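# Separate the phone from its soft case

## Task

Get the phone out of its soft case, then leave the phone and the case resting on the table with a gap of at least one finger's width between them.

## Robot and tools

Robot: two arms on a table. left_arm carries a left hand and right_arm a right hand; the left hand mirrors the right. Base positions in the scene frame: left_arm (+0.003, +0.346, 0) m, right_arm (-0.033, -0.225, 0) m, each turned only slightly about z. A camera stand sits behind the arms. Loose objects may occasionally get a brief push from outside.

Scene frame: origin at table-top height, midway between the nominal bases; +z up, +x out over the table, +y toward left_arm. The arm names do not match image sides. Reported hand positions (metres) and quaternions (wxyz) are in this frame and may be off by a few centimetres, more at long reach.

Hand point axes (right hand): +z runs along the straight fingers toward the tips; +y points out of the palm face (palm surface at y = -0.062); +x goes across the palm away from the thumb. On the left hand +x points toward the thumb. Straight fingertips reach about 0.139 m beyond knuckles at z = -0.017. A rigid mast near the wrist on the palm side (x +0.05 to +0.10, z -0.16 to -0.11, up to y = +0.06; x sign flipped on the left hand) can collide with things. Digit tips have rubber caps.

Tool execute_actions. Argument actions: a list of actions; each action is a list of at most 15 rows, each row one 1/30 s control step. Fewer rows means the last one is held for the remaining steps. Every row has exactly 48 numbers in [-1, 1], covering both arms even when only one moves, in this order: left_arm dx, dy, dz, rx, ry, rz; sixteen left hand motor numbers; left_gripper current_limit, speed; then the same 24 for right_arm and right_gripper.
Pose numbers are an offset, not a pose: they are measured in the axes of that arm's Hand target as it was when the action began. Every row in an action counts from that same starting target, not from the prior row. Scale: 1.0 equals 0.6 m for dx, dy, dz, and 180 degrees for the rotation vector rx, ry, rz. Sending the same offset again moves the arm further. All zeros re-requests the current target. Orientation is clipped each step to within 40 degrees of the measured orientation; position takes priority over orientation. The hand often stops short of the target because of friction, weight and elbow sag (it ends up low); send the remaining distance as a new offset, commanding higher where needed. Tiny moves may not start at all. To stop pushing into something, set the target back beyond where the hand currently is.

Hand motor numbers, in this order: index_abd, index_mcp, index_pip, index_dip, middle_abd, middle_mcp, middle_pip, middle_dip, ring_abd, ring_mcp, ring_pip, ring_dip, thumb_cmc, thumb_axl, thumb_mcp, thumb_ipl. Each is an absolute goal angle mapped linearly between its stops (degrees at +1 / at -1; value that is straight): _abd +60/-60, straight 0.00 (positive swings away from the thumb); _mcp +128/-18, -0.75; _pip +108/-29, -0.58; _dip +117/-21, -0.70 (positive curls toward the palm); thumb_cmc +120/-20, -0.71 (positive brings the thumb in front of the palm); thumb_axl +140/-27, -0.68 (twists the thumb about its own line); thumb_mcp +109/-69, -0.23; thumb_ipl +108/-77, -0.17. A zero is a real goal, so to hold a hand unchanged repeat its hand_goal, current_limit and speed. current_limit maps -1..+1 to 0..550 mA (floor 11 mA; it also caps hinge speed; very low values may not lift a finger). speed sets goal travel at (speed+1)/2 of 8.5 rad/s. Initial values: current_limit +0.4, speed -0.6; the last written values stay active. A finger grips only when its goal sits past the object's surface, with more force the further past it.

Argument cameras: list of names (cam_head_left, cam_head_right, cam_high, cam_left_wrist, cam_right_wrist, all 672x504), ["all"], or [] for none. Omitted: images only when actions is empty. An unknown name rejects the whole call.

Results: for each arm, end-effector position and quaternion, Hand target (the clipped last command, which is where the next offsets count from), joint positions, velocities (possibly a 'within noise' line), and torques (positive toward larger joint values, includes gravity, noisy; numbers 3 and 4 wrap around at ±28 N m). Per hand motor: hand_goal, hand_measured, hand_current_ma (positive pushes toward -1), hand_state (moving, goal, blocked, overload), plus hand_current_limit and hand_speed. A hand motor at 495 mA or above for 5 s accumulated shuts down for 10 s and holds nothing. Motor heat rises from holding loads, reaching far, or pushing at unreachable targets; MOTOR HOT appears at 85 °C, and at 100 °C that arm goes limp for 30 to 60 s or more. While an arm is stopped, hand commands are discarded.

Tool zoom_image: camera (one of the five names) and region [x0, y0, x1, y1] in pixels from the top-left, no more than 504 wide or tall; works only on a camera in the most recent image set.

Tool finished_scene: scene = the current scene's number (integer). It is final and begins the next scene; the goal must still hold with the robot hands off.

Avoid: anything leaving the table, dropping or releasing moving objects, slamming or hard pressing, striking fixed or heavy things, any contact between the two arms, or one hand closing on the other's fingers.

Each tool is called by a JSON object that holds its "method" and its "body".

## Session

{"method": "execute_actions", "body": {"actions": []}}

Scene clock: 0.00 s.
left_arm: end_effector_position=(+0.7701, +0.7331, +0.3604) hand_goal=(+0.000, -0.754, -0.576, -0.696, +0.000, -0.754, -0.576, -0.696, +0.000, -0.754, -0.576, -0.696, -0.714, -0.678, -0.226, -0.168) hand_measured=(+0.000, -0.754, -0.576, -0.696, +0.000, -0.754, -0.576, -0.696, +0.000, -0.754, -0.576, -0.696, -0.714, -0.678, -0.226, -0.168) hand_current_ma=(+0, +0, +0, +0, +0, +0, +0, +0, +0, +0, +0, +0, +0, +0, +0, +0) hand_state=(goal, goal, goal, goal, goal, goal, goal, goal, goal, goal, goal, goal, goal, goal, goal, goal) hand_current_limit=0.40 hand_speed=-0.60 end_effector_quat_wxyz=(+0.638, +0.585, +0.487, +0.118) | right_arm: end_effector_position=(+0.7229, +0.2769, +0.3608) hand_goal=(+0.000, -0.754, -0.576, -0.696, +0.000, -0.754, -0.576, -0.696, +0.000, -0.754, -0.576, -0.696, -0.714, -0.678, -0.226, -0.168) hand_measured=(+0.000, -0.754, -0.576, -0.696, +0.000, -0.754, -0.576, -0.696, +0.000, -0.754, -0.576, -0.696, -0.714, -0.678, -0.226, -0.168) hand_current_ma=(+0, +0, +0, +0, +0, +0, +0, +0, +0, +0, +0, +0, +0, +0, +0, +0) hand_state=(goal, goal, goal, goal, goal, goal, goal, goal, goal, goal, goal, goal, goal, goal, goal, goal) hand_current_limit=0.40 hand_speed=-0.60 end_effector_quat_wxyz=(-0.265, +0.416, +0.580, +0.648)
Joint positions: left_arm=[0.644 2.216 2.158 -0.583 1.302 0.112] | right_arm=[0.509 2.117 1.912 0.175 -0.83 0.988]
Joint velocities: within noise
Joint torques (N m): no reading
Motor temperatures (°C): left_arm=[24 24 29 24 24 25] | right_arm=[27 27 31 26 26 25]
Heat: left arm: hottest elbow 29 °C; right arm: hottest elbow 31 °C.
Hand target: left_arm +0.7698, +0.7328, +0.3812; +0.638, +0.591, +0.476, +0.133 | right_arm +0.7216, +0.2762, +0.3928; -0.257, +0.398, +0.578, +0.664
camera_calibration:
cam_left_wrist: T_world_to_cam=[[-0.641843, -0.760154, -0.101013, 1.05316], [-0.615244, 0.5891, -0.523866, 0.17893], [0.457726, -0.274092, -0.84579, 0.281319], [0, 0, 0, 1]] pos_world=[0.657282, 0.772264, 0.438056]
cam_right_wrist: T_world_to_cam=[[0.910415, -0.200738, -0.36173, -0.434182], [-0.402387, -0.632736, -0.661612, 0.661828], [-0.0960693, 0.747897, -0.656826, 0.222443], [0, 0, 0, 1]] pos_world=[0.682967, 0.165241, 0.426923]

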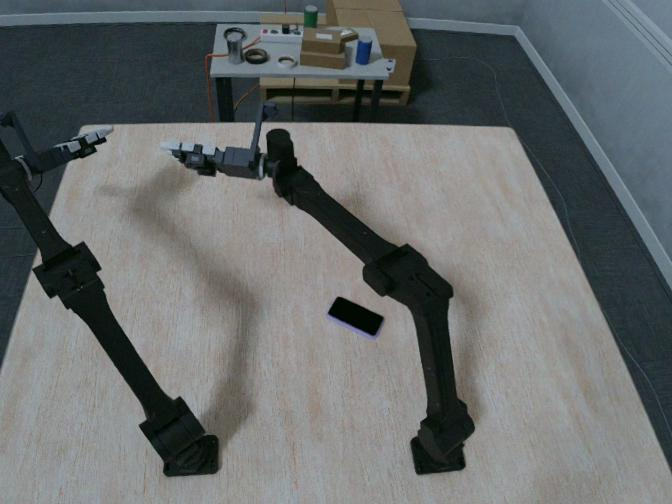

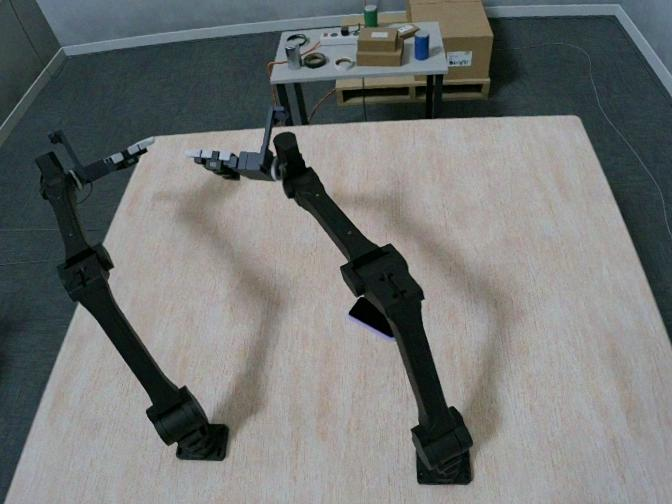

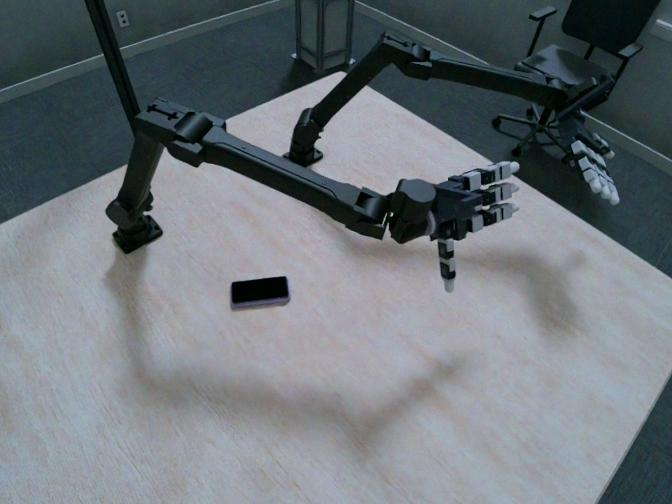

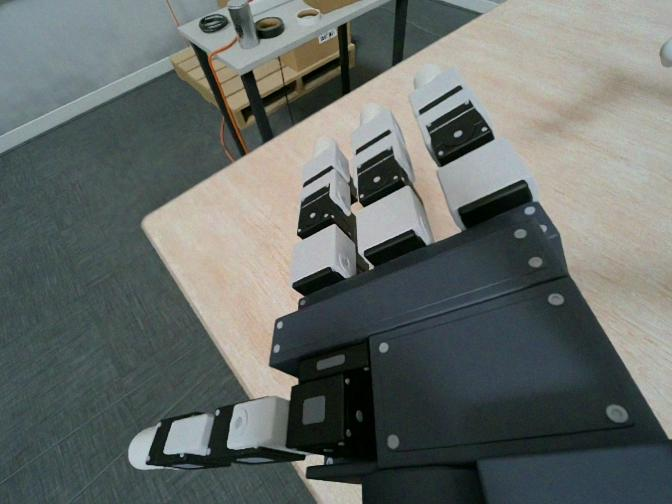

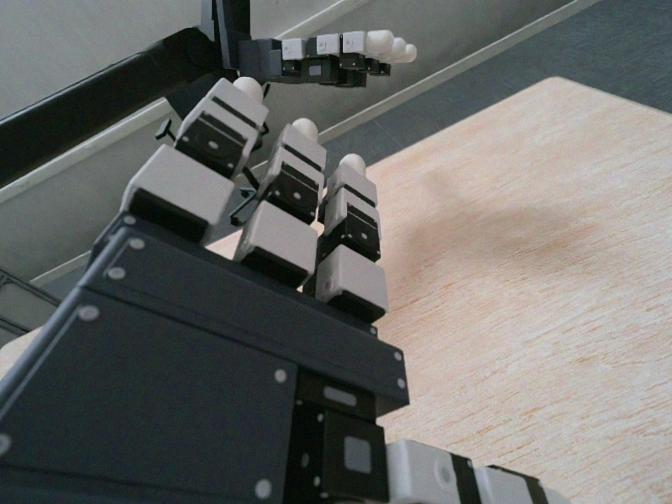

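{"method": "zoom_image", "body": {"camera": "cam_head_left", "region": [310, 275, 410, 355]}}

{"method": "zoom_image", "body": {"camera": "cam_high", "region": [215, 255, 305, 325]}}

Scaled by 5.040 from the camera's 672x504 image, which has a finer 960x720 frame.

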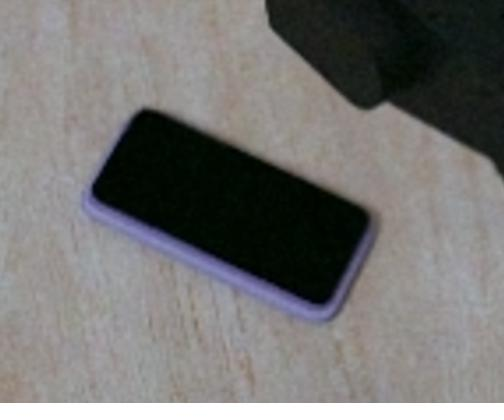

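Scaled by 5.600 from the camera's 672x504 image, which has a finer 960x720 frame.

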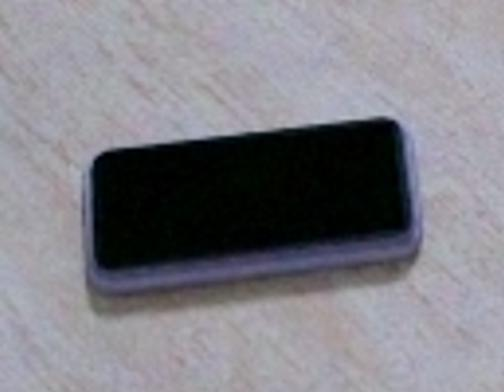

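{"method": "execute_actions", "body": {"actions": [[[0,0,0,0,0,0,0,-0.754,-0.576,-0.696,0,-0.754,-0.576,-0.696,0,-0.754,-0.576,-0.696,-0.714,-0.678,-0.226,-0.168,0.4,-0.6,0.0533,-0.1193,-0.1252,0.0791,-0.0984,-0.0097,0,-0.754,-0.576,-0.696,0,-0.754,-0.576,-0.696,0,-0.754,-0.576,-0.696,-0.714,-0.678,-0.226,-0.168,0.4,-0.6]],[[0,0,0,0,0,0,0,-0.754,-0.576,-0.696,0,-0.754,-0.576,-0.696,0,-0.754,-0.576,-0.696,-0.714,-0.678,-0.226,-0.168,0.4,-0.6,0.0217,-0.147,-0.1033,0.0791,-0.0984,-0.0097,0,-0.754,-0.576,-0.696,0,-0.754,-0.576,-0.696,0,-0.754,-0.576,-0.696,-0.714,-0.678,-0.226,-0.168,0.4,-0.6]]]}}

Scene clock: 40.97 s.
left_arm: end_effector_position=(+0.7701, +0.7331, +0.3604) hand_goal=(+0.000, -0.754, -0.576, -0.696, +0.000, -0.754, -0.576, -0.696, +0.000, -0.754, -0.576, -0.696, -0.714, -0.678, -0.226, -0.168) hand_measured=(+0.000, -0.760, -0.576, -0.696, +0.000, -0.760, -0.576, -0.696, +0.000, -0.760, -0.576, -0.696, -0.718, -0.678, -0.226, -0.168) hand_current_ma=(+0, -6, +0, +0, +0, -6, +0, +0, +0, -6, +0, +0, -4, +0, +0, +0) hand_state=(goal, goal, goal, goal, goal, goal, goal, goal, goal, goal, goal, goal, goal, goal, goal, goal) hand_current_limit=0.40 hand_speed=-0.60 end_effector_quat_wxyz=(+0.638, +0.585, +0.487, +0.118) | right_arm: end_effector_position=(+0.5320, +0.1548, +0.3349) hand_goal=(+0.000, -0.754, -0.576, -0.696, +0.000, -0.754, -0.576, -0.696, +0.000, -0.754, -0.576, -0.696, -0.714, -0.678, -0.226, -0.168) hand_measured=(-0.002, -0.758, -0.576, -0.696, -0.002, -0.758, -0.576, -0.696, -0.002, -0.758, -0.576, -0.696, -0.718, -0.678, -0.224, -0.168) hand_current_ma=(+0, -1, +0, +0, +0, -1, +0, +0, +0, -1, +0, +0, -1, +0, +0, +0) hand_state=(goal, goal, goal, goal, goal, goal, goal, goal, goal, goal, goal, goal, goal, goal, goal, goal) hand_current_limit=0.40 hand_speed=-0.60 end_effector_quat_wxyz=(-0.149, +0.504, +0.776, +0.348)
Joint positions: left_arm=[0.644 2.216 2.158 -0.583 1.302 0.112] | right_arm=[0.508 1.607 1.596 -1.008 -0.577 0.255]
Joint torques (N m): left_arm=[0.38 -18.73 12.1 1.57 0.71 0.16] | right_arm=[1.55 -12.51 14.72 0.84 -0.35 -0.25]
Motor temperatures (°C): left_arm=[24 30 37 24 25 25] | right_arm=[27 30 36 26 26 25]
Heat: left arm: hottest elbow 37 °C; right arm: hottest elbow 36 °C.
Hand target: left_arm +0.7698, +0.7328, +0.3812; +0.638, +0.591, +0.476, +0.133 | right_arm +0.5366, +0.1662, +0.3628; -0.140, +0.488, +0.783, +0.360
Off the commanded pose: left_arm 0.021 m, 2 deg | right_arm 0.031 m, 3 deg.

Continue the remaining two steps.

{"method": "execute_actions", "body": {"actions": [[[0,0,0,0,0,0,0,-0.754,-0.576,-0.696,0,-0.754,-0.576,-0.696,0,-0.754,-0.576,-0.696,-0.714,-0.678,-0.226,-0.168,0.4,-0.6,0,-0.168,-0.0673,0.0791,-0.0984,-0.0097,0,-0.754,-0.576,-0.696,0,-0.754,-0.576,-0.696,0,-0.754,-0.576,-0.696,-0.714,-0.678,-0.226,-0.168,0.4,-0.6]],[[0,0,0,0,0,0,0,-0.754,-0.576,-0.696,0,-0.754,-0.576,-0.696,0,-0.754,-0.576,-0.696,-0.714,-0.678,-0.226,-0.168,0.4,-0.6,-0.0087,-0.1795,-0.0223,0.0791,-0.0984,-0.0097,0,-0.754,-0.576,-0.696,0,-0.754,-0.576,-0.696,0,-0.754,-0.576,-0.696,-0.714,-0.678,-0.226,-0.168,0.4,-0.6]]], "cameras": ["cam_right_wrist"]}}

Scene clock: 46.20 s.
left_arm: end_effector_position=(+0.7701, +0.7331, +0.3604) hand_goal=(+0.000, -0.754, -0.576, -0.696, +0.000, -0.754, -0.576, -0.696, +0.000, -0.754, -0.576, -0.696, -0.714, -0.678, -0.226, -0.168) hand_measured=(+0.000, -0.760, -0.576, -0.696, +0.000, -0.760, -0.576, -0.696, +0.000, -0.760, -0.576, -0.696, -0.718, -0.678, -0.226, -0.168) hand_current_ma=(+0, -6, +0, +0, +0, -6, +0, +0, +0, -6, +0, +0, -4, +0, +0, +0) hand_state=(goal, goal, goal, goal, goal, goal, goal, goal, goal, goal, goal, goal, goal, goal, goal, goal) hand_current_limit=0.40 hand_speed=-0.60 end_effector_quat_wxyz=(+0.638, +0.585, +0.487, +0.118) | right_arm: end_effector_position=(+0.3561, +0.0540, +0.3314) hand_goal=(+0.000, -0.754, -0.576, -0.696, +0.000, -0.754, -0.576, -0.696, +0.000, -0.754, -0.576, -0.696, -0.714, -0.678, -0.226, -0.168) hand_measured=(+0.000, -0.752, -0.576, -0.696, +0.000, -0.752, -0.576, -0.696, +0.000, -0.752, -0.576, -0.696, -0.716, -0.678, -0.222, -0.168) hand_current_ma=(+0, +0, +0, +0, +0, +0, +0, +0, +0, +0, +0, +0, +0, +0, +1, +0) hand_state=(goal, goal, goal, goal, goal, goal, goal, goal, goal, goal, goal, goal, goal, goal, goal, goal) hand_current_limit=0.40 hand_speed=-0.60 end_effector_quat_wxyz=(+0.009, +0.501, +0.865, +0.025)
Joint positions: left_arm=[0.644 2.216 2.158 -0.583 1.302 0.112] | right_arm=[0.703 1.355 1.511 -1.674 0.001 0.182]
Joint torques (N m): left_arm=[0.38 -18.78 12.1 1.57 0.7 0.16] | right_arm=[1.61 -8.23 9.03 -0.21 0.28 0.04]
Heat: left arm: hottest elbow 38 °C; right arm: hottest elbow 38 °C.
Hand target: left_arm +0.7698, +0.7328, +0.3812; +0.638, +0.591, +0.476, +0.133 | right_arm +0.3518, +0.0561, +0.3333; +0.000, +0.501, +0.866, -0.001
Off the commanded pose: left_arm 0.021 m, 2 deg | right_arm 0.005 m, 3 deg.
joint sent to its limit (right arm) — joint 4 (wrist pitch), lower limit. The joint targets are off in orientation, not in position.
camera_calibration:
cam_right_wrist: T_world_to_cam=[[0.917485, -0.397768, 0.00142375, -0.267903], [-0.299585, -0.688653, 0.660308, -0.117885], [-0.261669, -0.606249, -0.750994, 0.497918], [0, 0, 0, 1]] pos_world=[0.34077, 0.114117, 0.452155]
Images, in order (width x height): cam_right_wrist 672x504.

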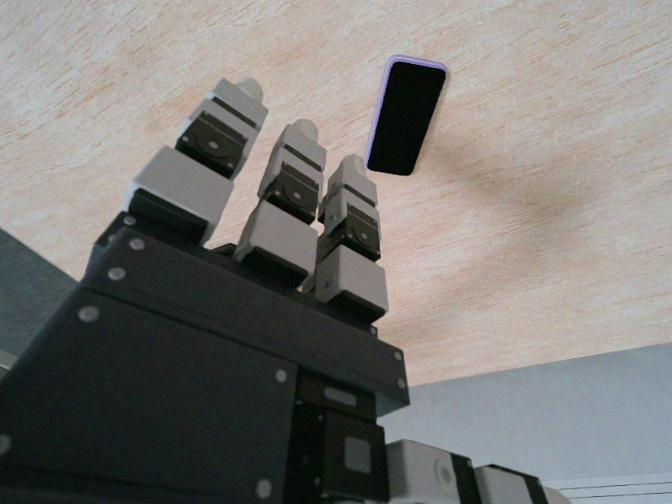

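{"method": "zoom_image", "body": {"camera": "cam_right_wrist", "region": [340, 30, 480, 200]}}

Scaled by 2.965 from the camera's 672x504 image, which has a finer 960x720 frame.

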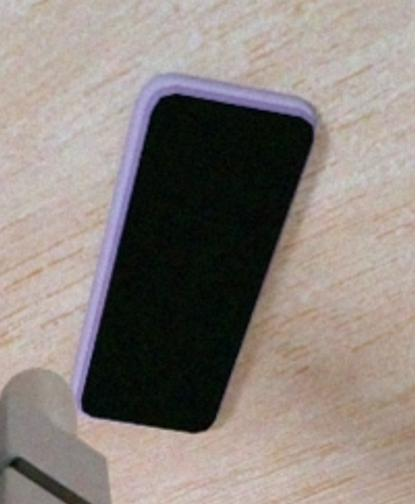

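{"method": "execute_actions", "body": {"actions": [[[0,0,0,0,0,0,0,-0.754,-0.576,-0.696,0,-0.754,-0.576,-0.696,0,-0.754,-0.576,-0.696,-0.714,-0.678,-0.226,-0.168,0.4,-0.6,-0.0468,-0.024,0.0833,0.0467,-0.0777,-0.1492,0,-0.754,-0.576,-0.696,0,-0.754,-0.576,-0.696,0,-0.754,-0.576,-0.696,-0.714,-0.678,-0.226,-0.168,0.4,-0.6]],[[0,0,0,0,0,0,0,-0.754,-0.576,-0.696,0,-0.754,-0.576,-0.696,0,-0.754,-0.576,-0.696,-0.714,-0.678,-0.226,-0.168,0.4,-0.6,-0.0128,-0.025,0.0945,0.0467,-0.0777,-0.1492,0,-0.754,-0.576,-0.696,0,-0.754,-0.576,-0.696,0,-0.754,-0.576,-0.696,-0.714,-0.678,-0.226,-0.168,0.4,-0.6]]]}}

Scene clock: 70.90 s.
left_arm: end_effector_position=(+0.7701, +0.7331, +0.3604) hand_goal=(+0.000, -0.754, -0.576, -0.696, +0.000, -0.754, -0.576, -0.696, +0.000, -0.754, -0.576, -0.696, -0.714, -0.678, -0.226, -0.168) hand_measured=(+0.000, -0.760, -0.576, -0.696, +0.000, -0.760, -0.576, -0.696, +0.000, -0.760, -0.576, -0.696, -0.718, -0.678, -0.226, -0.168) hand_current_ma=(+0, -6, +0, +0, +0, -6, +0, +0, +0, -6, +0, +0, -4, +0, +0, +0) hand_state=(goal, goal, goal, goal, goal, goal, goal, goal, goal, goal, goal, goal, goal, goal, goal, goal) hand_current_limit=0.40 hand_speed=-0.60 end_effector_quat_wxyz=(+0.638, +0.585, +0.487, +0.118) | right_arm: end_effector_position=(+0.3493, -0.0030, +0.2286) hand_goal=(+0.000, -0.754, -0.576, -0.696, +0.000, -0.754, -0.576, -0.696, +0.000, -0.754, -0.576, -0.696, -0.714, -0.678, -0.226, -0.168) hand_measured=(+0.000, -0.750, -0.576, -0.696, +0.000, -0.750, -0.576, -0.696, +0.000, -0.750, -0.576, -0.696, -0.712, -0.678, -0.222, -0.168) hand_current_ma=(+0, +1, +0, +0, +0, +1, +0, +0, +0, +1, +0, +0, +0, +0, +2, +0) hand_state=(goal, goal, goal, goal, goal, goal, goal, goal, goal, goal, goal, goal, goal, goal, goal, goal) hand_current_limit=0.40 hand_speed=-0.60 end_effector_quat_wxyz=(+0.124, +0.038, +0.961, -0.244)
Joint positions: left_arm=[0.644 2.216 2.158 -0.583 1.302 0.112] | right_arm=[0.641 1.377 1.292 -1.613 0.541 -0.816]
Joint torques (N m): left_arm=[0.38 -18.73 12.1 1.55 0.71 0.16] | right_arm=[-0.44 -8.82 8.61 0.38 0.79 -0.09]
Heat: left arm: hottest elbow 40 °C; right arm: hottest elbow 38 °C.
Hand target: left_arm +0.7698, +0.7328, +0.3812; +0.638, +0.591, +0.476, +0.133 | right_arm +0.3546, -0.0072, +0.2334; +0.130, +0.042, +0.962, -0.237
Off the commanded pose: left_arm 0.021 m, 2 deg | right_arm 0.008 m, 1 deg.

{"method": "execute_actions", "body": {"actions": [[[0,0,0,0,0,0,0,-0.754,-0.576,-0.696,0,-0.754,-0.576,-0.696,0,-0.754,-0.576,-0.696,-0.714,-0.678,-0.226,-0.168,0.4,-0.6,0.0193,-0.009,0.0965,0.0467,-0.0777,-0.1492,0,-0.986,0.328,0.029,0,-0.986,0.328,0.029,0,-0.95,-0.9,-0.696,0.671,-0.68,0.056,-0.168,0.4,-0.2]],[[0,0,0,0,0,0,0,-0.754,-0.576,-0.696,0,-0.754,-0.576,-0.696,0,-0.754,-0.576,-0.696,-0.714,-0.678,-0.226,-0.168,0.4,-0.6,0.0398,0.019,0.0885,0.0467,-0.0777,-0.1492,0,-0.986,0.328,0.029,0,-0.986,0.328,0.029,0,-0.95,-0.9,-0.696,0.671,-0.68,0.056,-0.168,0.4,-0.2]]], "cameras": ["cam_head_left","cam_head_right","cam_high"]}}

{"method": "zoom_image", "body": {"camera": "cam_head_left", "region": [290, 240, 430, 380]}}

{"method": "zoom_image", "body": {"camera": "cam_high", "region": [180, 210, 330, 350]}}

Scene clock: 83.27 s.
left_arm: end_effector_position=(+0.7701, +0.7331, +0.3604) hand_goal=(+0.000, -0.754, -0.576, -0.696, +0.000, -0.754, -0.576, -0.696, +0.000, -0.754, -0.576, -0.696, -0.714, -0.678, -0.226, -0.168) hand_measured=(+0.000, -0.760, -0.576, -0.696, +0.000, -0.760, -0.576, -0.696, +0.000, -0.760, -0.576, -0.696, -0.718, -0.678, -0.226, -0.168) hand_current_ma=(+0, -6, +0, +0, +0, -6, +0, +0, +0, -6, +0, +0, -4, +0, +0, +0) hand_state=(goal, goal, goal, goal, goal, goal, goal, goal, goal, goal, goal, goal, goal, goal, goal, goal) hand_current_limit=0.40 hand_speed=-0.60 end_effector_quat_wxyz=(+0.638, +0.585, +0.487, +0.118) | right_arm: end_effector_position=(+0.3517, -0.0674, +0.1278) hand_goal=(+0.000, -0.986, +0.328, +0.028, +0.000, -0.986, +0.328, +0.028, +0.000, -0.950, -0.900, -0.696, +0.670, -0.680, +0.056, -0.168) hand_measured=(+0.002, -0.976, +0.326, +0.026, +0.002, -0.974, +0.326, +0.024, +0.002, -0.936, -0.892, -0.696, +0.668, -0.678, +0.056, -0.168) hand_current_ma=(+0, +5, +0, -1, +0, +6, +0, -1, +0, +8, +2, +0, +0, +0, +0, +0) hand_state=(goal, goal, goal, goal, goal, goal, goal, goal, goal, goal, goal, goal, goal, goal, goal, goal) hand_current_limit=0.40 hand_speed=-0.20 end_effector_quat_wxyz=(+0.188, -0.392, +0.792, -0.429)
Joint positions: left_arm=[0.644 2.216 2.158 -0.583 1.302 0.112] | right_arm=[0.601 1.293 0.894 -0.795 0.922 -2.079]
Joint torques (N m): left_arm=[0.44 -18.78 12.1 1.58 0.71 0.16] | right_arm=[-0.38 -7.82 8.8 1.54 0.82 -0.16]
Heat: left arm: hottest elbow 40 °C; right arm: hottest elbow 37 °C.
Hand target: left_arm +0.7698, +0.7328, +0.3812; +0.638, +0.591, +0.476, +0.133 | right_arm +0.3577, -0.0704, +0.1331; +0.223, -0.430, +0.776, -0.404
Off the commanded pose: left_arm 0.021 m, 2 deg | right_arm 0.008 m, 7 deg.
joint sent to its limit (right arm) — joint 6 (wrist roll), lower limit. The joint targets are off in orientation, not in position.
Images, in order (width x height): cam_head_left 672x504, cam_head_right 672x504, cam_high 672x504.

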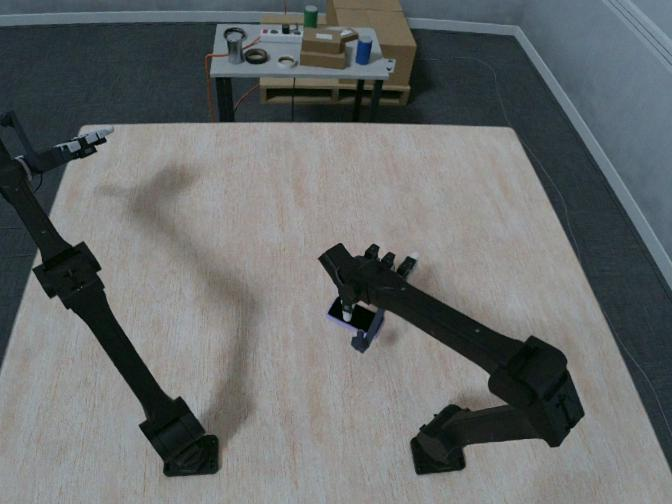

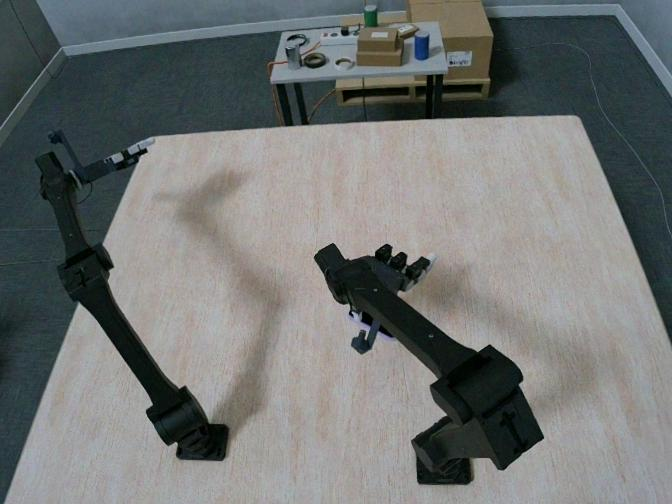

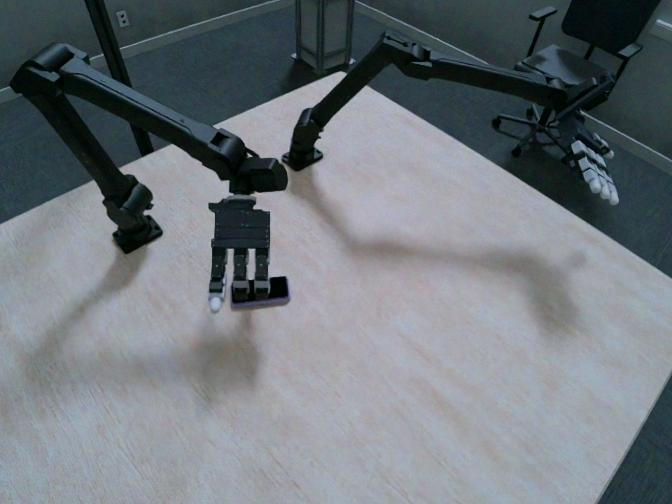

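Scaled by 3.600 from the camera's 672x504 image, which has a finer 960x720 frame.

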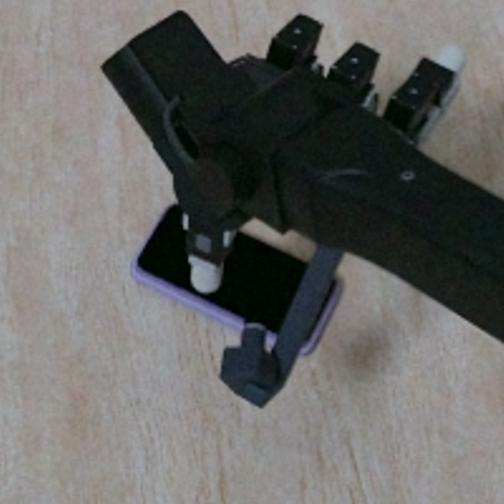

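Scaled by 3.360 from the camera's 672x504 image, which has a finer 960x720 frame.

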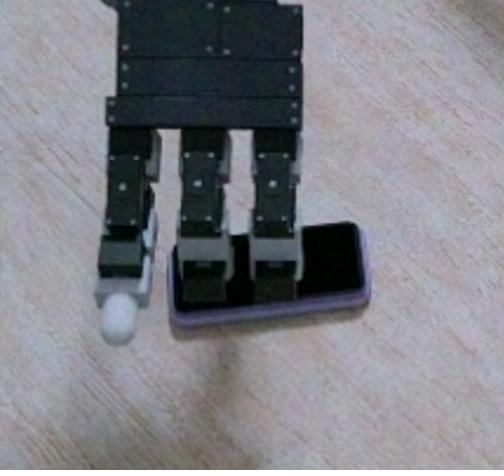

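{"method": "execute_actions", "body": {"actions": [[[0,0,0,0,0,0,0,-0.754,-0.576,-0.696,0,-0.754,-0.576,-0.696,0,-0.754,-0.576,-0.696,-0.714,-0.678,-0.226,-0.168,0.4,-0.6,-0.003,0.101,0.068,0,0.0346,0.0242,0,-0.986,0.328,0.029,0,-0.986,0.328,0.029,0,-0.95,-0.9,-0.696,0.671,-0.68,0.056,-0.168,0.4,-0.2]]], "cameras": ["cam_head_left","cam_head_right","cam_high"]}}

{"method": "zoom_image", "body": {"camera": "cam_head_left", "region": [300, 250, 420, 370]}}

{"method": "zoom_image", "body": {"camera": "cam_high", "region": [190, 220, 320, 340]}}

Scene clock: 101.17 s.
left_arm: end_effector_position=(+0.7701, +0.7331, +0.3604) hand_goal=(+0.000, -0.754, -0.576, -0.696, +0.000, -0.754, -0.576, -0.696, +0.000, -0.754, -0.576, -0.696, -0.714, -0.678, -0.226, -0.168) hand_measured=(+0.000, -0.760, -0.576, -0.696, +0.000, -0.760, -0.576, -0.696, +0.000, -0.760, -0.576, -0.696, -0.718, -0.678, -0.226, -0.168) hand_current_ma=(+0, -6, +0, +0, +0, -6, +0, +0, +0, -6, +0, +0, -4, +0, +0, +0) hand_state=(goal, goal, goal, goal, goal, goal, goal, goal, goal, goal, goal, goal, goal, goal, goal, goal) hand_current_limit=0.40 hand_speed=-0.60 end_effector_quat_wxyz=(+0.638, +0.585, +0.487, +0.118) | right_arm: end_effector_position=(+0.3458, -0.0681, +0.0521) hand_goal=(+0.000, -0.986, +0.328, +0.028, +0.000, -0.986, +0.328, +0.028, +0.000, -0.950, -0.900, -0.696, +0.670, -0.680, +0.056, -0.168) hand_measured=(+0.002, -0.976, +0.326, +0.026, +0.002, -0.974, +0.326, +0.024, +0.002, -0.936, -0.892, -0.696, +0.668, -0.678, +0.056, -0.168) hand_current_ma=(+0, +5, +0, +0, +0, +6, +0, -1, +0, +8, +2, +0, +0, +0, +0, +0) hand_state=(goal, goal, goal, goal, goal, goal, goal, goal, goal, goal, goal, goal, goal, goal, goal, goal) hand_current_limit=0.40 hand_speed=-0.20 end_effector_quat_wxyz=(+0.182, -0.393, +0.798, -0.420)
Joint positions: left_arm=[0.644 2.216 2.158 -0.583 1.302 0.112] | right_arm=[0.599 1.396 0.773 -0.59 0.901 -2.064]
Joint torques (N m): left_arm=[0.44 -18.73 12.1 1.58 0.71 0.16] | right_arm=[-0.5 -8.06 8.62 1.51 0.9 -0.03]
Heat: left arm: hottest elbow 41 °C; right arm: hottest elbow 37 °C.
Hand target: left_arm +0.7698, +0.7328, +0.3812; +0.638, +0.591, +0.476, +0.133 | right_arm +0.3575, -0.0681, +0.0602; +0.196, -0.378, +0.803, -0.418
Off the commanded pose: left_arm 0.021 m, 2 deg | right_arm 0.014 m, 2 deg.
Images, in order (width x height): cam_head_left 672x504, cam_head_right 672x504, cam_high 672x504.

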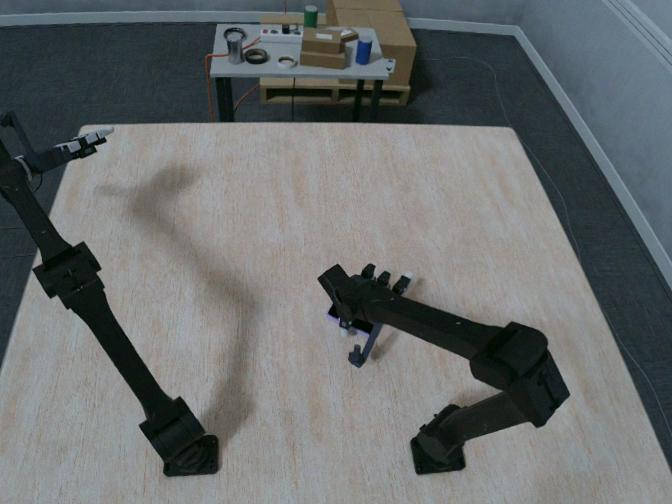

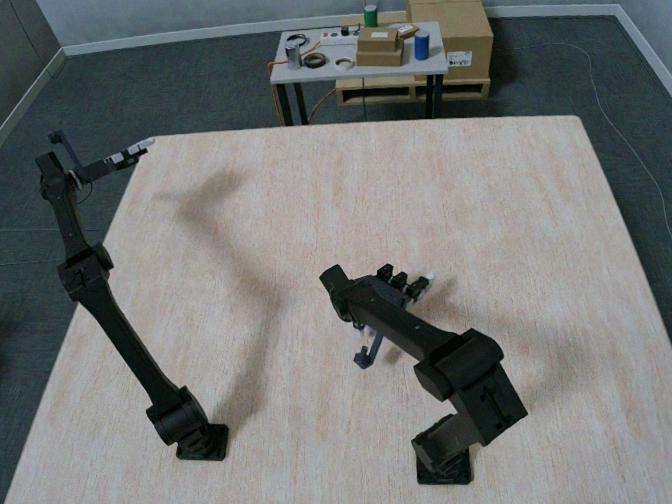

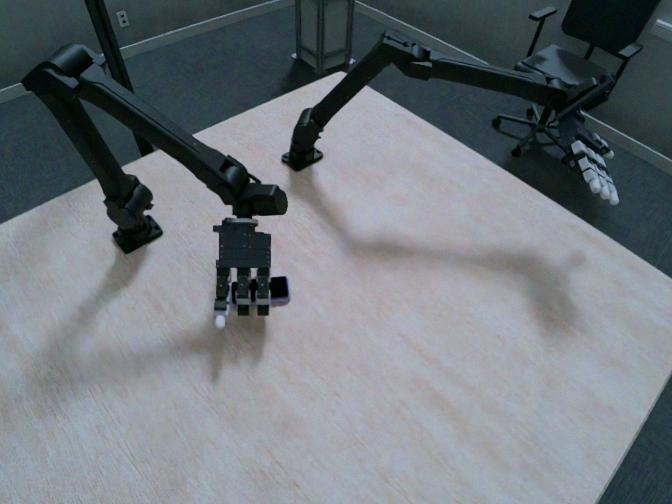

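Scaled by 4.200 from the camera's 672x504 image, which has a finer 960x720 frame.

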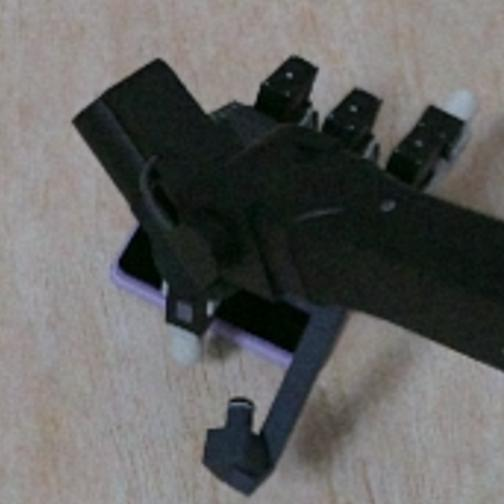

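Scaled by 3.877 from the camera's 672x504 image, which has a finer 960x720 frame.

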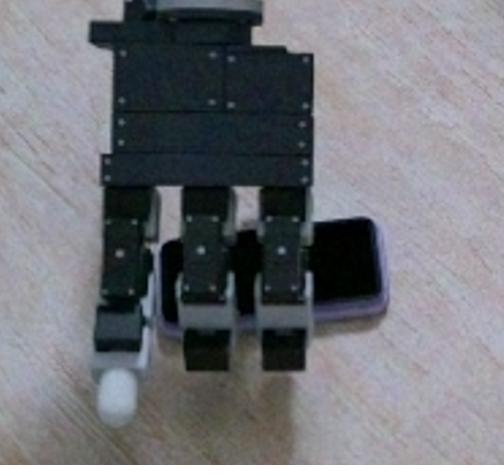

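{"method": "execute_actions", "body": {"actions": [[[0,0,0,0,0,0,0,-0.754,-0.576,-0.696,0,-0.754,-0.576,-0.696,0,-0.754,-0.576,-0.696,-0.714,-0.678,-0.226,-0.168,0.4,-0.6,-0.0128,0.0253,0.0367,0,0,0,0,-0.986,0.328,0.029,0,-0.986,0.328,0.029,0,-0.95,-0.9,-0.696,0.671,-0.68,0.056,-0.168,0.4,-0.2]]], "cameras": ["cam_head_left","cam_head_right","cam_high"]}}

{"method": "zoom_image", "body": {"camera": "cam_head_left", "region": [310, 280, 410, 370]}}

{"method": "zoom_image", "body": {"camera": "cam_high", "region": [190, 240, 310, 350]}}

Scene clock: 121.57 s.
left_arm: end_effector_position=(+0.7701, +0.7331, +0.3604) hand_goal=(+0.000, -0.754, -0.576, -0.696, +0.000, -0.754, -0.576, -0.696, +0.000, -0.754, -0.576, -0.696, -0.714, -0.678, -0.226, -0.168) hand_measured=(+0.000, -0.760, -0.576, -0.696, +0.000, -0.760, -0.576, -0.696, +0.000, -0.760, -0.576, -0.696, -0.718, -0.678, -0.226, -0.168) hand_current_ma=(+0, -6, +0, +0, +0, -6, +0, +0, +0, -6, +0, +0, -4, +0, +0, +0) hand_state=(goal, goal, goal, goal, goal, goal, goal, goal, goal, goal, goal, goal, goal, goal, goal, goal) hand_current_limit=0.40 hand_speed=-0.60 end_effector_quat_wxyz=(+0.638, +0.585, +0.487, +0.118) | right_arm: end_effector_position=(+0.3632, -0.0651, +0.0336) hand_goal=(+0.000, -0.986, +0.328, +0.028, +0.000, -0.986, +0.328, +0.028, +0.000, -0.950, -0.900, -0.696, +0.670, -0.680, +0.056, -0.168) hand_measured=(+0.002, -0.976, +0.326, +0.026, +0.002, -0.974, +0.326, +0.024, +0.002, -0.936, -0.892, -0.696, +0.668, -0.678, +0.056, -0.168) hand_current_ma=(+0, +5, +0, +0, +0, +6, +0, -1, +0, +8, +2, +0, +0, +0, +0, +0) hand_state=(goal, goal, goal, goal, goal, goal, goal, goal, goal, goal, goal, goal, goal, goal, goal, goal) hand_current_limit=0.40 hand_speed=-0.20 end_effector_quat_wxyz=(+0.192, -0.383, +0.801, -0.418)
Joint positions: left_arm=[0.644 2.216 2.158 -0.583 1.302 0.112] | right_arm=[0.579 1.46 0.772 -0.487 0.896 -2.078]
Joint torques (N m): left_arm=[0.38 -18.78 12.08 1.58 0.71 0.16] | right_arm=[-0.44 -8 7.5 1.61 0.81 -0.15]
Motor temperatures (°C): left_arm=[24 34 42 24 25 25] | right_arm=[27 28 36 26 27 25]
Heat: left arm: hottest elbow 42 °C; right arm: hottest elbow 36 °C.
Hand target: left_arm +0.7698, +0.7328, +0.3812; +0.638, +0.591, +0.476, +0.133 | right_arm +0.3696, -0.0683, +0.0351; +0.196, -0.377, +0.803, -0.418
Off the commanded pose: left_arm 0.021 m, 2 deg | right_arm 0.007 m, 1 deg.
Images, in order (width x height): cam_head_left 672x504, cam_head_right 672x504, cam_high 672x504.

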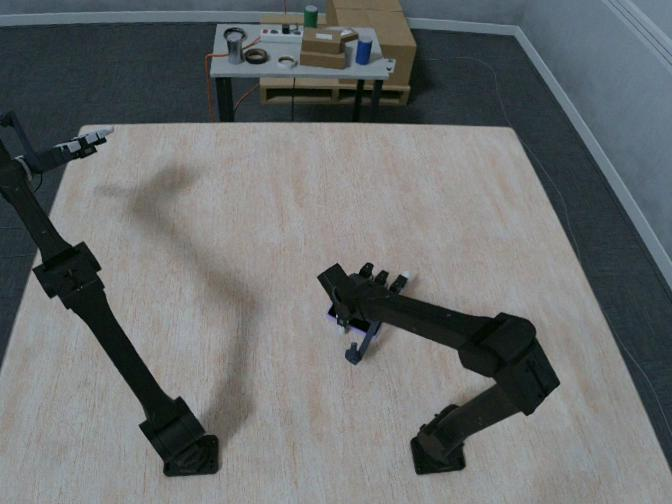

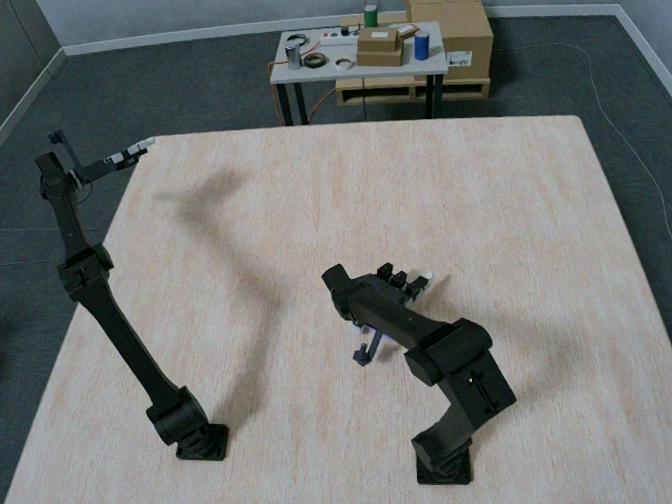

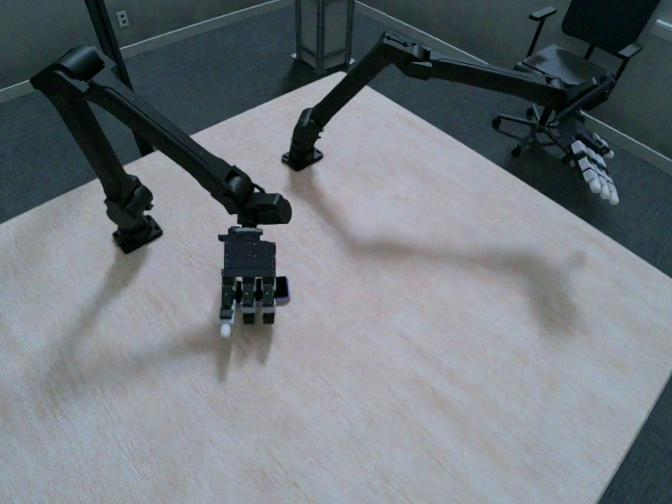

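Scaled by 5.040 from the camera's 672x504 image, which has a finer 960x720 frame.

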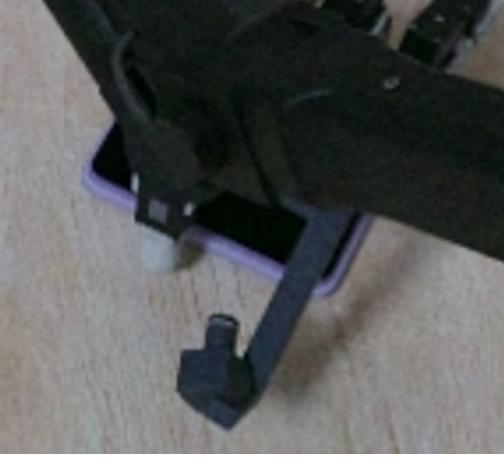

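Scaled by 4.200 from the camera's 672x504 image, which has a finer 960x720 frame.

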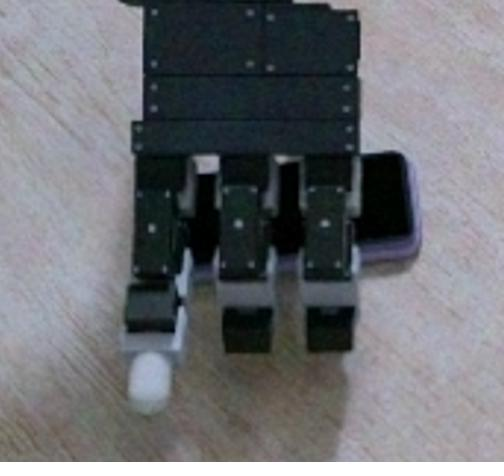

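{"method": "execute_actions", "body": {"actions": [[[0,0,0,0,0,0,0,-0.754,-0.576,-0.696,0,-0.754,-0.576,-0.696,0,-0.754,-0.576,-0.696,-0.714,-0.678,-0.226,-0.168,0.4,-0.6,0,0.0143,0.0101,0,0,0,0,-0.986,0.328,0.029,0,-0.986,0.328,0.029,0,-0.95,-0.9,-0.696,0.671,-0.68,0.056,-0.168,0.4,-0.2]]]}}

Scene clock: 127.13 s.
left_arm: end_effector_position=(+0.7701, +0.7331, +0.3604) hand_goal=(+0.000, -0.754, -0.576, -0.696, +0.000, -0.754, -0.576, -0.696, +0.000, -0.754, -0.576, -0.696, -0.714, -0.678, -0.226, -0.168) hand_measured=(+0.000, -0.760, -0.576, -0.696, +0.000, -0.760, -0.576, -0.696, +0.000, -0.760, -0.576, -0.696, -0.718, -0.678, -0.226, -0.168) hand_current_ma=(+0, -6, +0, +0, +0, -6, +0, +0, +0, -6, +0, +0, -4, +0, +0, +0) hand_state=(goal, goal, goal, goal, goal, goal, goal, goal, goal, goal, goal, goal, goal, goal, goal, goal) hand_current_limit=0.40 hand_speed=-0.60 end_effector_quat_wxyz=(+0.638, +0.585, +0.487, +0.118) | right_arm: end_effector_position=(+0.3637, -0.0648, +0.0248) hand_goal=(+0.000, -0.986, +0.328, +0.028, +0.000, -0.986, +0.328, +0.028, +0.000, -0.950, -0.900, -0.696, +0.670, -0.680, +0.056, -0.168) hand_measured=(+0.002, -0.976, +0.326, +0.026, +0.002, -0.974, +0.326, +0.024, +0.002, -0.936, -0.892, -0.696, +0.668, -0.678, +0.056, -0.168) hand_current_ma=(+0, +5, +0, +0, +0, +6, +0, -1, +0, +8, +2, +0, +0, +0, +0, +0) hand_state=(goal, goal, goal, goal, goal, goal, goal, goal, goal, goal, goal, goal, goal, goal, goal, goal) hand_current_limit=0.40 hand_speed=-0.20 end_effector_quat_wxyz=(+0.194, -0.383, +0.801, -0.418)
Joint positions: left_arm=[0.644 2.216 2.158 -0.583 1.302 0.112] | right_arm=[0.579 1.478 0.76 -0.453 0.896 -2.078]
Joint torques (N m): left_arm=[0.38 -18.78 12.1 1.57 0.71 0.16] | right_arm=[-0.38 -7.82 7.35 1.59 0.8 -0.16]
Heat: left arm: hottest elbow 42 °C; right arm: hottest elbow 36 °C.
Hand target: left_arm +0.7698, +0.7328, +0.3812; +0.638, +0.591, +0.476, +0.133 | right_arm +0.3697, -0.0683, +0.0246; +0.196, -0.377, +0.803, -0.418
Off the commanded pose: left_arm 0.021 m, 2 deg | right_arm 0.007 m, 1 deg.

{"method": "execute_actions", "body": {"actions": [[[0,0,0,0,0,0,0,-0.754,-0.576,-0.696,0,-0.754,-0.576,-0.696,0,-0.754,-0.576,-0.696,-0.714,-0.678,-0.226,-0.168,0.4,-0.6,0,0.0027,0.0019,0,0,0,0,-0.94,0.39,0.01,0,-0.94,0.39,0.01,0,-0.95,-0.9,-0.696,0.671,-0.68,0.17,-0.168,0.2,-0.8]],[[0,0,0,0,0,0,0,-0.754,-0.576,-0.696,0,-0.754,-0.576,-0.696,0,-0.754,-0.576,-0.696,-0.714,-0.678,-0.226,-0.168,0.4,-0.6,0,0,0,0,0,0,0,-0.9,0.434,-0.009,0,-0.9,0.434,-0.009,0,-0.95,-0.9,-0.696,0.671,-0.68,0.2,-0.168,0.2,-0.8]]], "cameras": ["cam_head_left","cam_high"]}}

{"method": "zoom_image", "body": {"camera": "cam_head_left", "region": [310, 280, 410, 370]}}

{"method": "zoom_image", "body": {"camera": "cam_high", "region": [190, 240, 310, 350]}}

Scene clock: 138.73 s.
left_arm: end_effector_position=(+0.7701, +0.7331, +0.3604) hand_goal=(+0.000, -0.754, -0.576, -0.696, +0.000, -0.754, -0.576, -0.696, +0.000, -0.754, -0.576, -0.696, -0.714, -0.678, -0.226, -0.168) hand_measured=(+0.000, -0.760, -0.576, -0.696, +0.000, -0.760, -0.576, -0.696, +0.000, -0.760, -0.576, -0.696, -0.718, -0.678, -0.226, -0.168) hand_current_ma=(+0, -6, +0, +0, +0, -6, +0, +0, +0, -6, +0, +0, -4, +0, +0, +0) hand_state=(goal, goal, goal, goal, goal, goal, goal, goal, goal, goal, goal, goal, goal, goal, goal, goal) hand_current_limit=0.40 hand_speed=-0.60 end_effector_quat_wxyz=(+0.638, +0.585, +0.487, +0.118) | right_arm: end_effector_position=(+0.3643, -0.0639, +0.0244) hand_goal=(+0.000, -0.900, +0.434, -0.010, +0.000, -0.900, +0.434, -0.010, +0.000, -0.950, -0.900, -0.696, +0.670, -0.680, +0.200, -0.168) hand_measured=(+0.002, -0.896, +0.432, -0.008, +0.002, -0.906, +0.420, -0.010, +0.002, -0.936, -0.892, -0.696, +0.668, -0.678, +0.166, -0.174) hand_current_ma=(+0, +1, -1, +0, +0, -2, -8, +0, +0, +8, +2, +0, +0, +0, -50, -3) hand_state=(goal, goal, goal, goal, goal, goal, goal, goal, goal, goal, goal, goal, goal, goal, blocked, goal) hand_current_limit=0.20 hand_speed=-0.80 end_effector_quat_wxyz=(+0.195, -0.383, +0.801, -0.416)
Joint positions: left_arm=[0.644 2.216 2.158 -0.583 1.302 0.112] | right_arm=[0.579 1.48 0.76 -0.447 0.893 -2.08]
Joint torques (N m): left_arm=[0.38 -18.78 12.1 1.58 0.71 0.16] | right_arm=[-0.38 -7.71 7.16 1.66 0.9 -0.14]
Heat: left arm: hottest elbow 42 °C; right arm: hottest elbow 36 °C.
Hand target: left_arm +0.7698, +0.7328, +0.3812; +0.638, +0.591, +0.476, +0.133 | right_arm +0.3697, -0.0683, +0.0226; +0.196, -0.377, +0.803, -0.418
Off the commanded pose: left_arm 0.021 m, 2 deg | right_arm 0.007 m, 1 deg.
Images, in order (width x height): cam_head_left 672x504, cam_high 672x504.

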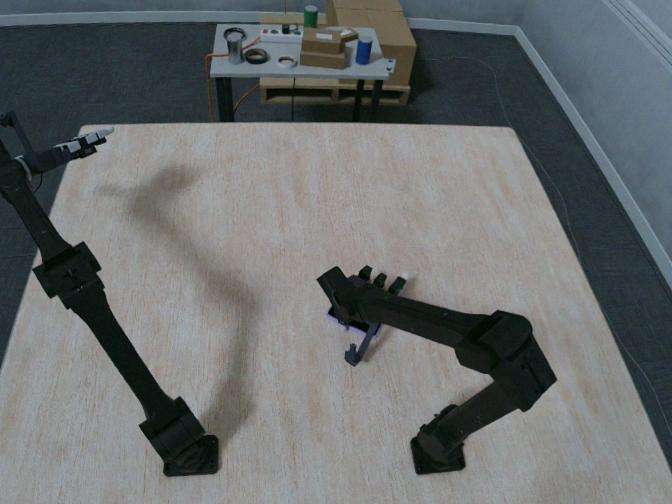

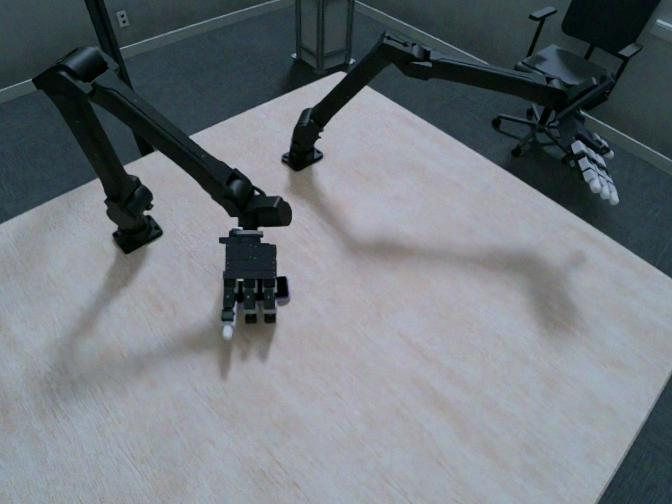

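Scaled by 5.040 from the camera's 672x504 image, which has a finer 960x720 frame.

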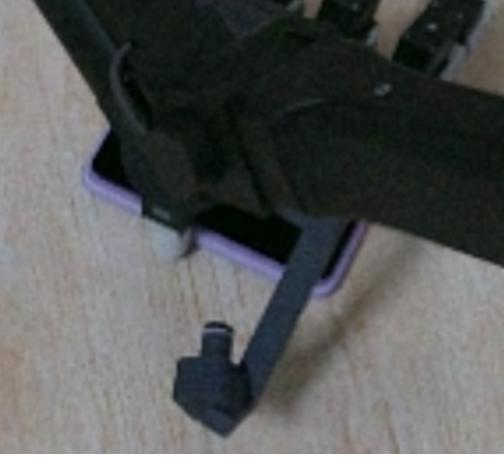

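Scaled by 4.200 from the camera's 672x504 image, which has a finer 960x720 frame.

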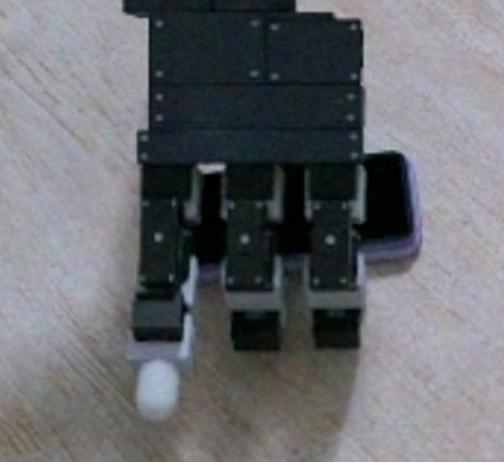

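{"method": "execute_actions", "body": {"actions": [[[0,0,0,0,0,0,0,-0.754,-0.576,-0.696,0,-0.754,-0.576,-0.696,0,-0.754,-0.576,-0.696,-0.714,-0.678,-0.226,-0.168,0.4,-0.6,0,0,0,0,0,0,0,-0.85,0.455,-0.02,0,-0.85,0.455,-0.02,0,-0.95,-0.9,-0.696,0.671,-0.68,0.23,-0.168,0.2,-0.8]],[[0,0,0,0,0,0,0,-0.754,-0.576,-0.696,0,-0.754,-0.576,-0.696,0,-0.754,-0.576,-0.696,-0.714,-0.678,-0.226,-0.168,0.4,-0.6,0,0,0,0,0,0,0,-0.79,0.479,-0.038,0,-0.79,0.479,-0.038,0,-0.95,-0.9,-0.696,0.671,-0.68,0.26,-0.168,0.2,-0.8]]], "cameras": ["cam_head_left","cam_high"]}}

{"method": "zoom_image", "body": {"camera": "cam_head_left", "region": [310, 280, 410, 370]}}

{"method": "zoom_image", "body": {"camera": "cam_high", "region": [190, 240, 310, 350]}}

Scene clock: 148.07 s.
left_arm: end_effector_position=(+0.7701, +0.7331, +0.3604) hand_goal=(+0.000, -0.754, -0.576, -0.696, +0.000, -0.754, -0.576, -0.696, +0.000, -0.754, -0.576, -0.696, -0.714, -0.678, -0.226, -0.168) hand_measured=(+0.000, -0.760, -0.576, -0.696, +0.000, -0.760, -0.576, -0.696, +0.000, -0.760, -0.576, -0.696, -0.718, -0.678, -0.226, -0.168) hand_current_ma=(+0, -6, +0, +0, +0, -6, +0, +0, +0, -6, +0, +0, -4, +0, +0, +0) hand_state=(goal, goal, goal, goal, goal, goal, goal, goal, goal, goal, goal, goal, goal, goal, goal, goal) hand_current_limit=0.40 hand_speed=-0.60 end_effector_quat_wxyz=(+0.638, +0.585, +0.487, +0.118) | right_arm: end_effector_position=(+0.3662, -0.0650, +0.0252) hand_goal=(+0.000, -0.790, +0.478, -0.038, +0.000, -0.790, +0.478, -0.038, +0.000, -0.950, -0.900, -0.696, +0.670, -0.680, +0.260, -0.168) hand_measured=(+0.002, -0.836, +0.450, -0.042, +0.002, -0.870, +0.434, -0.042, +0.002, -0.936, -0.892, -0.696, +0.668, -0.678, +0.170, -0.196) hand_current_ma=(+0, -60, -23, -1, +0, -158, -50, -1, +0, +8, +2, +0, +0, +0, -268, -40) hand_state=(goal, blocked, blocked, goal, goal, blocked, blocked, goal, goal, goal, goal, goal, goal, goal, blocked, blocked) hand_current_limit=0.20 hand_speed=-0.80 end_effector_quat_wxyz=(+0.197, -0.380, +0.801, -0.419)
Joint positions: left_arm=[0.644 2.216 2.158 -0.583 1.302 0.112] | right_arm=[0.576 1.48 0.76 -0.441 0.897 -2.081]
Joint torques (N m): left_arm=[0.38 -18.78 12.1 1.58 0.71 0.16] | right_arm=[-0.21 -7.65 7.17 1.43 0.71 -0.13]
Heat: left arm: hottest elbow 43 °C; right arm: hottest elbow 36 °C.
Hand target: left_arm +0.7698, +0.7328, +0.3812; +0.638, +0.591, +0.476, +0.133 | right_arm +0.3697, -0.0682, +0.0226; +0.196, -0.378, +0.803, -0.418
Off the commanded pose: left_arm 0.021 m, 2 deg | right_arm 0.005 m, 0 deg.
Images, in order (width x height): cam_head_left 672x504, cam_high 672x504.

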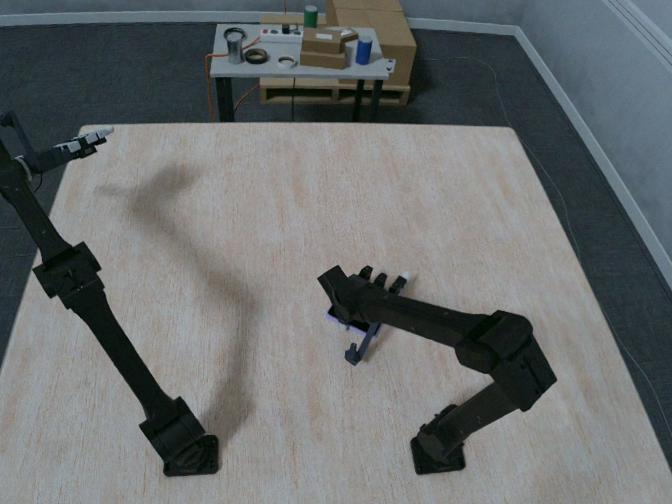

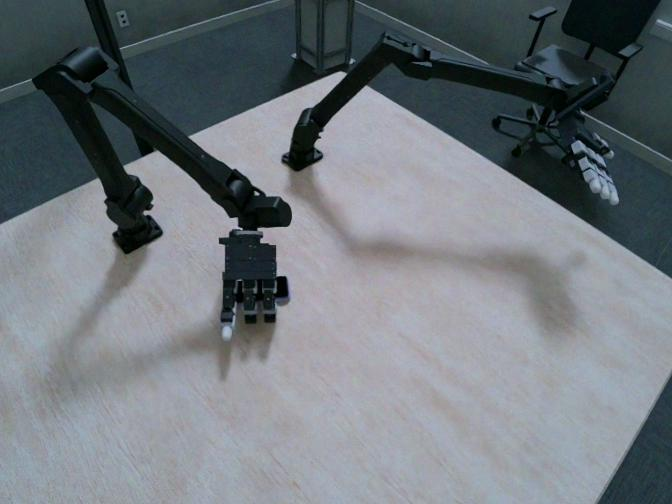

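Scaled by 5.040 from the camera's 672x504 image, which has a finer 960x720 frame.

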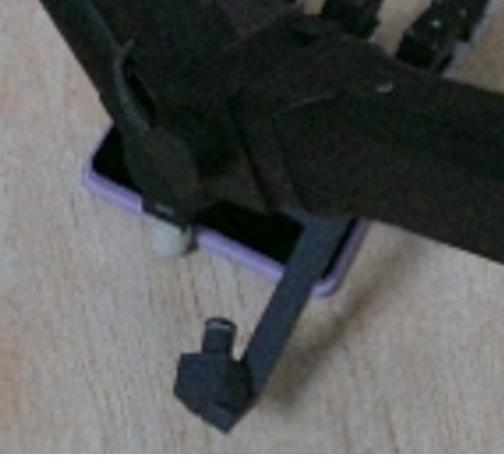

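Scaled by 4.200 from the camera's 672x504 image, which has a finer 960x720 frame.

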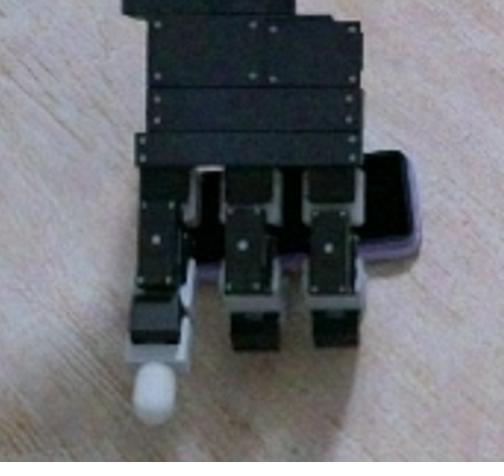

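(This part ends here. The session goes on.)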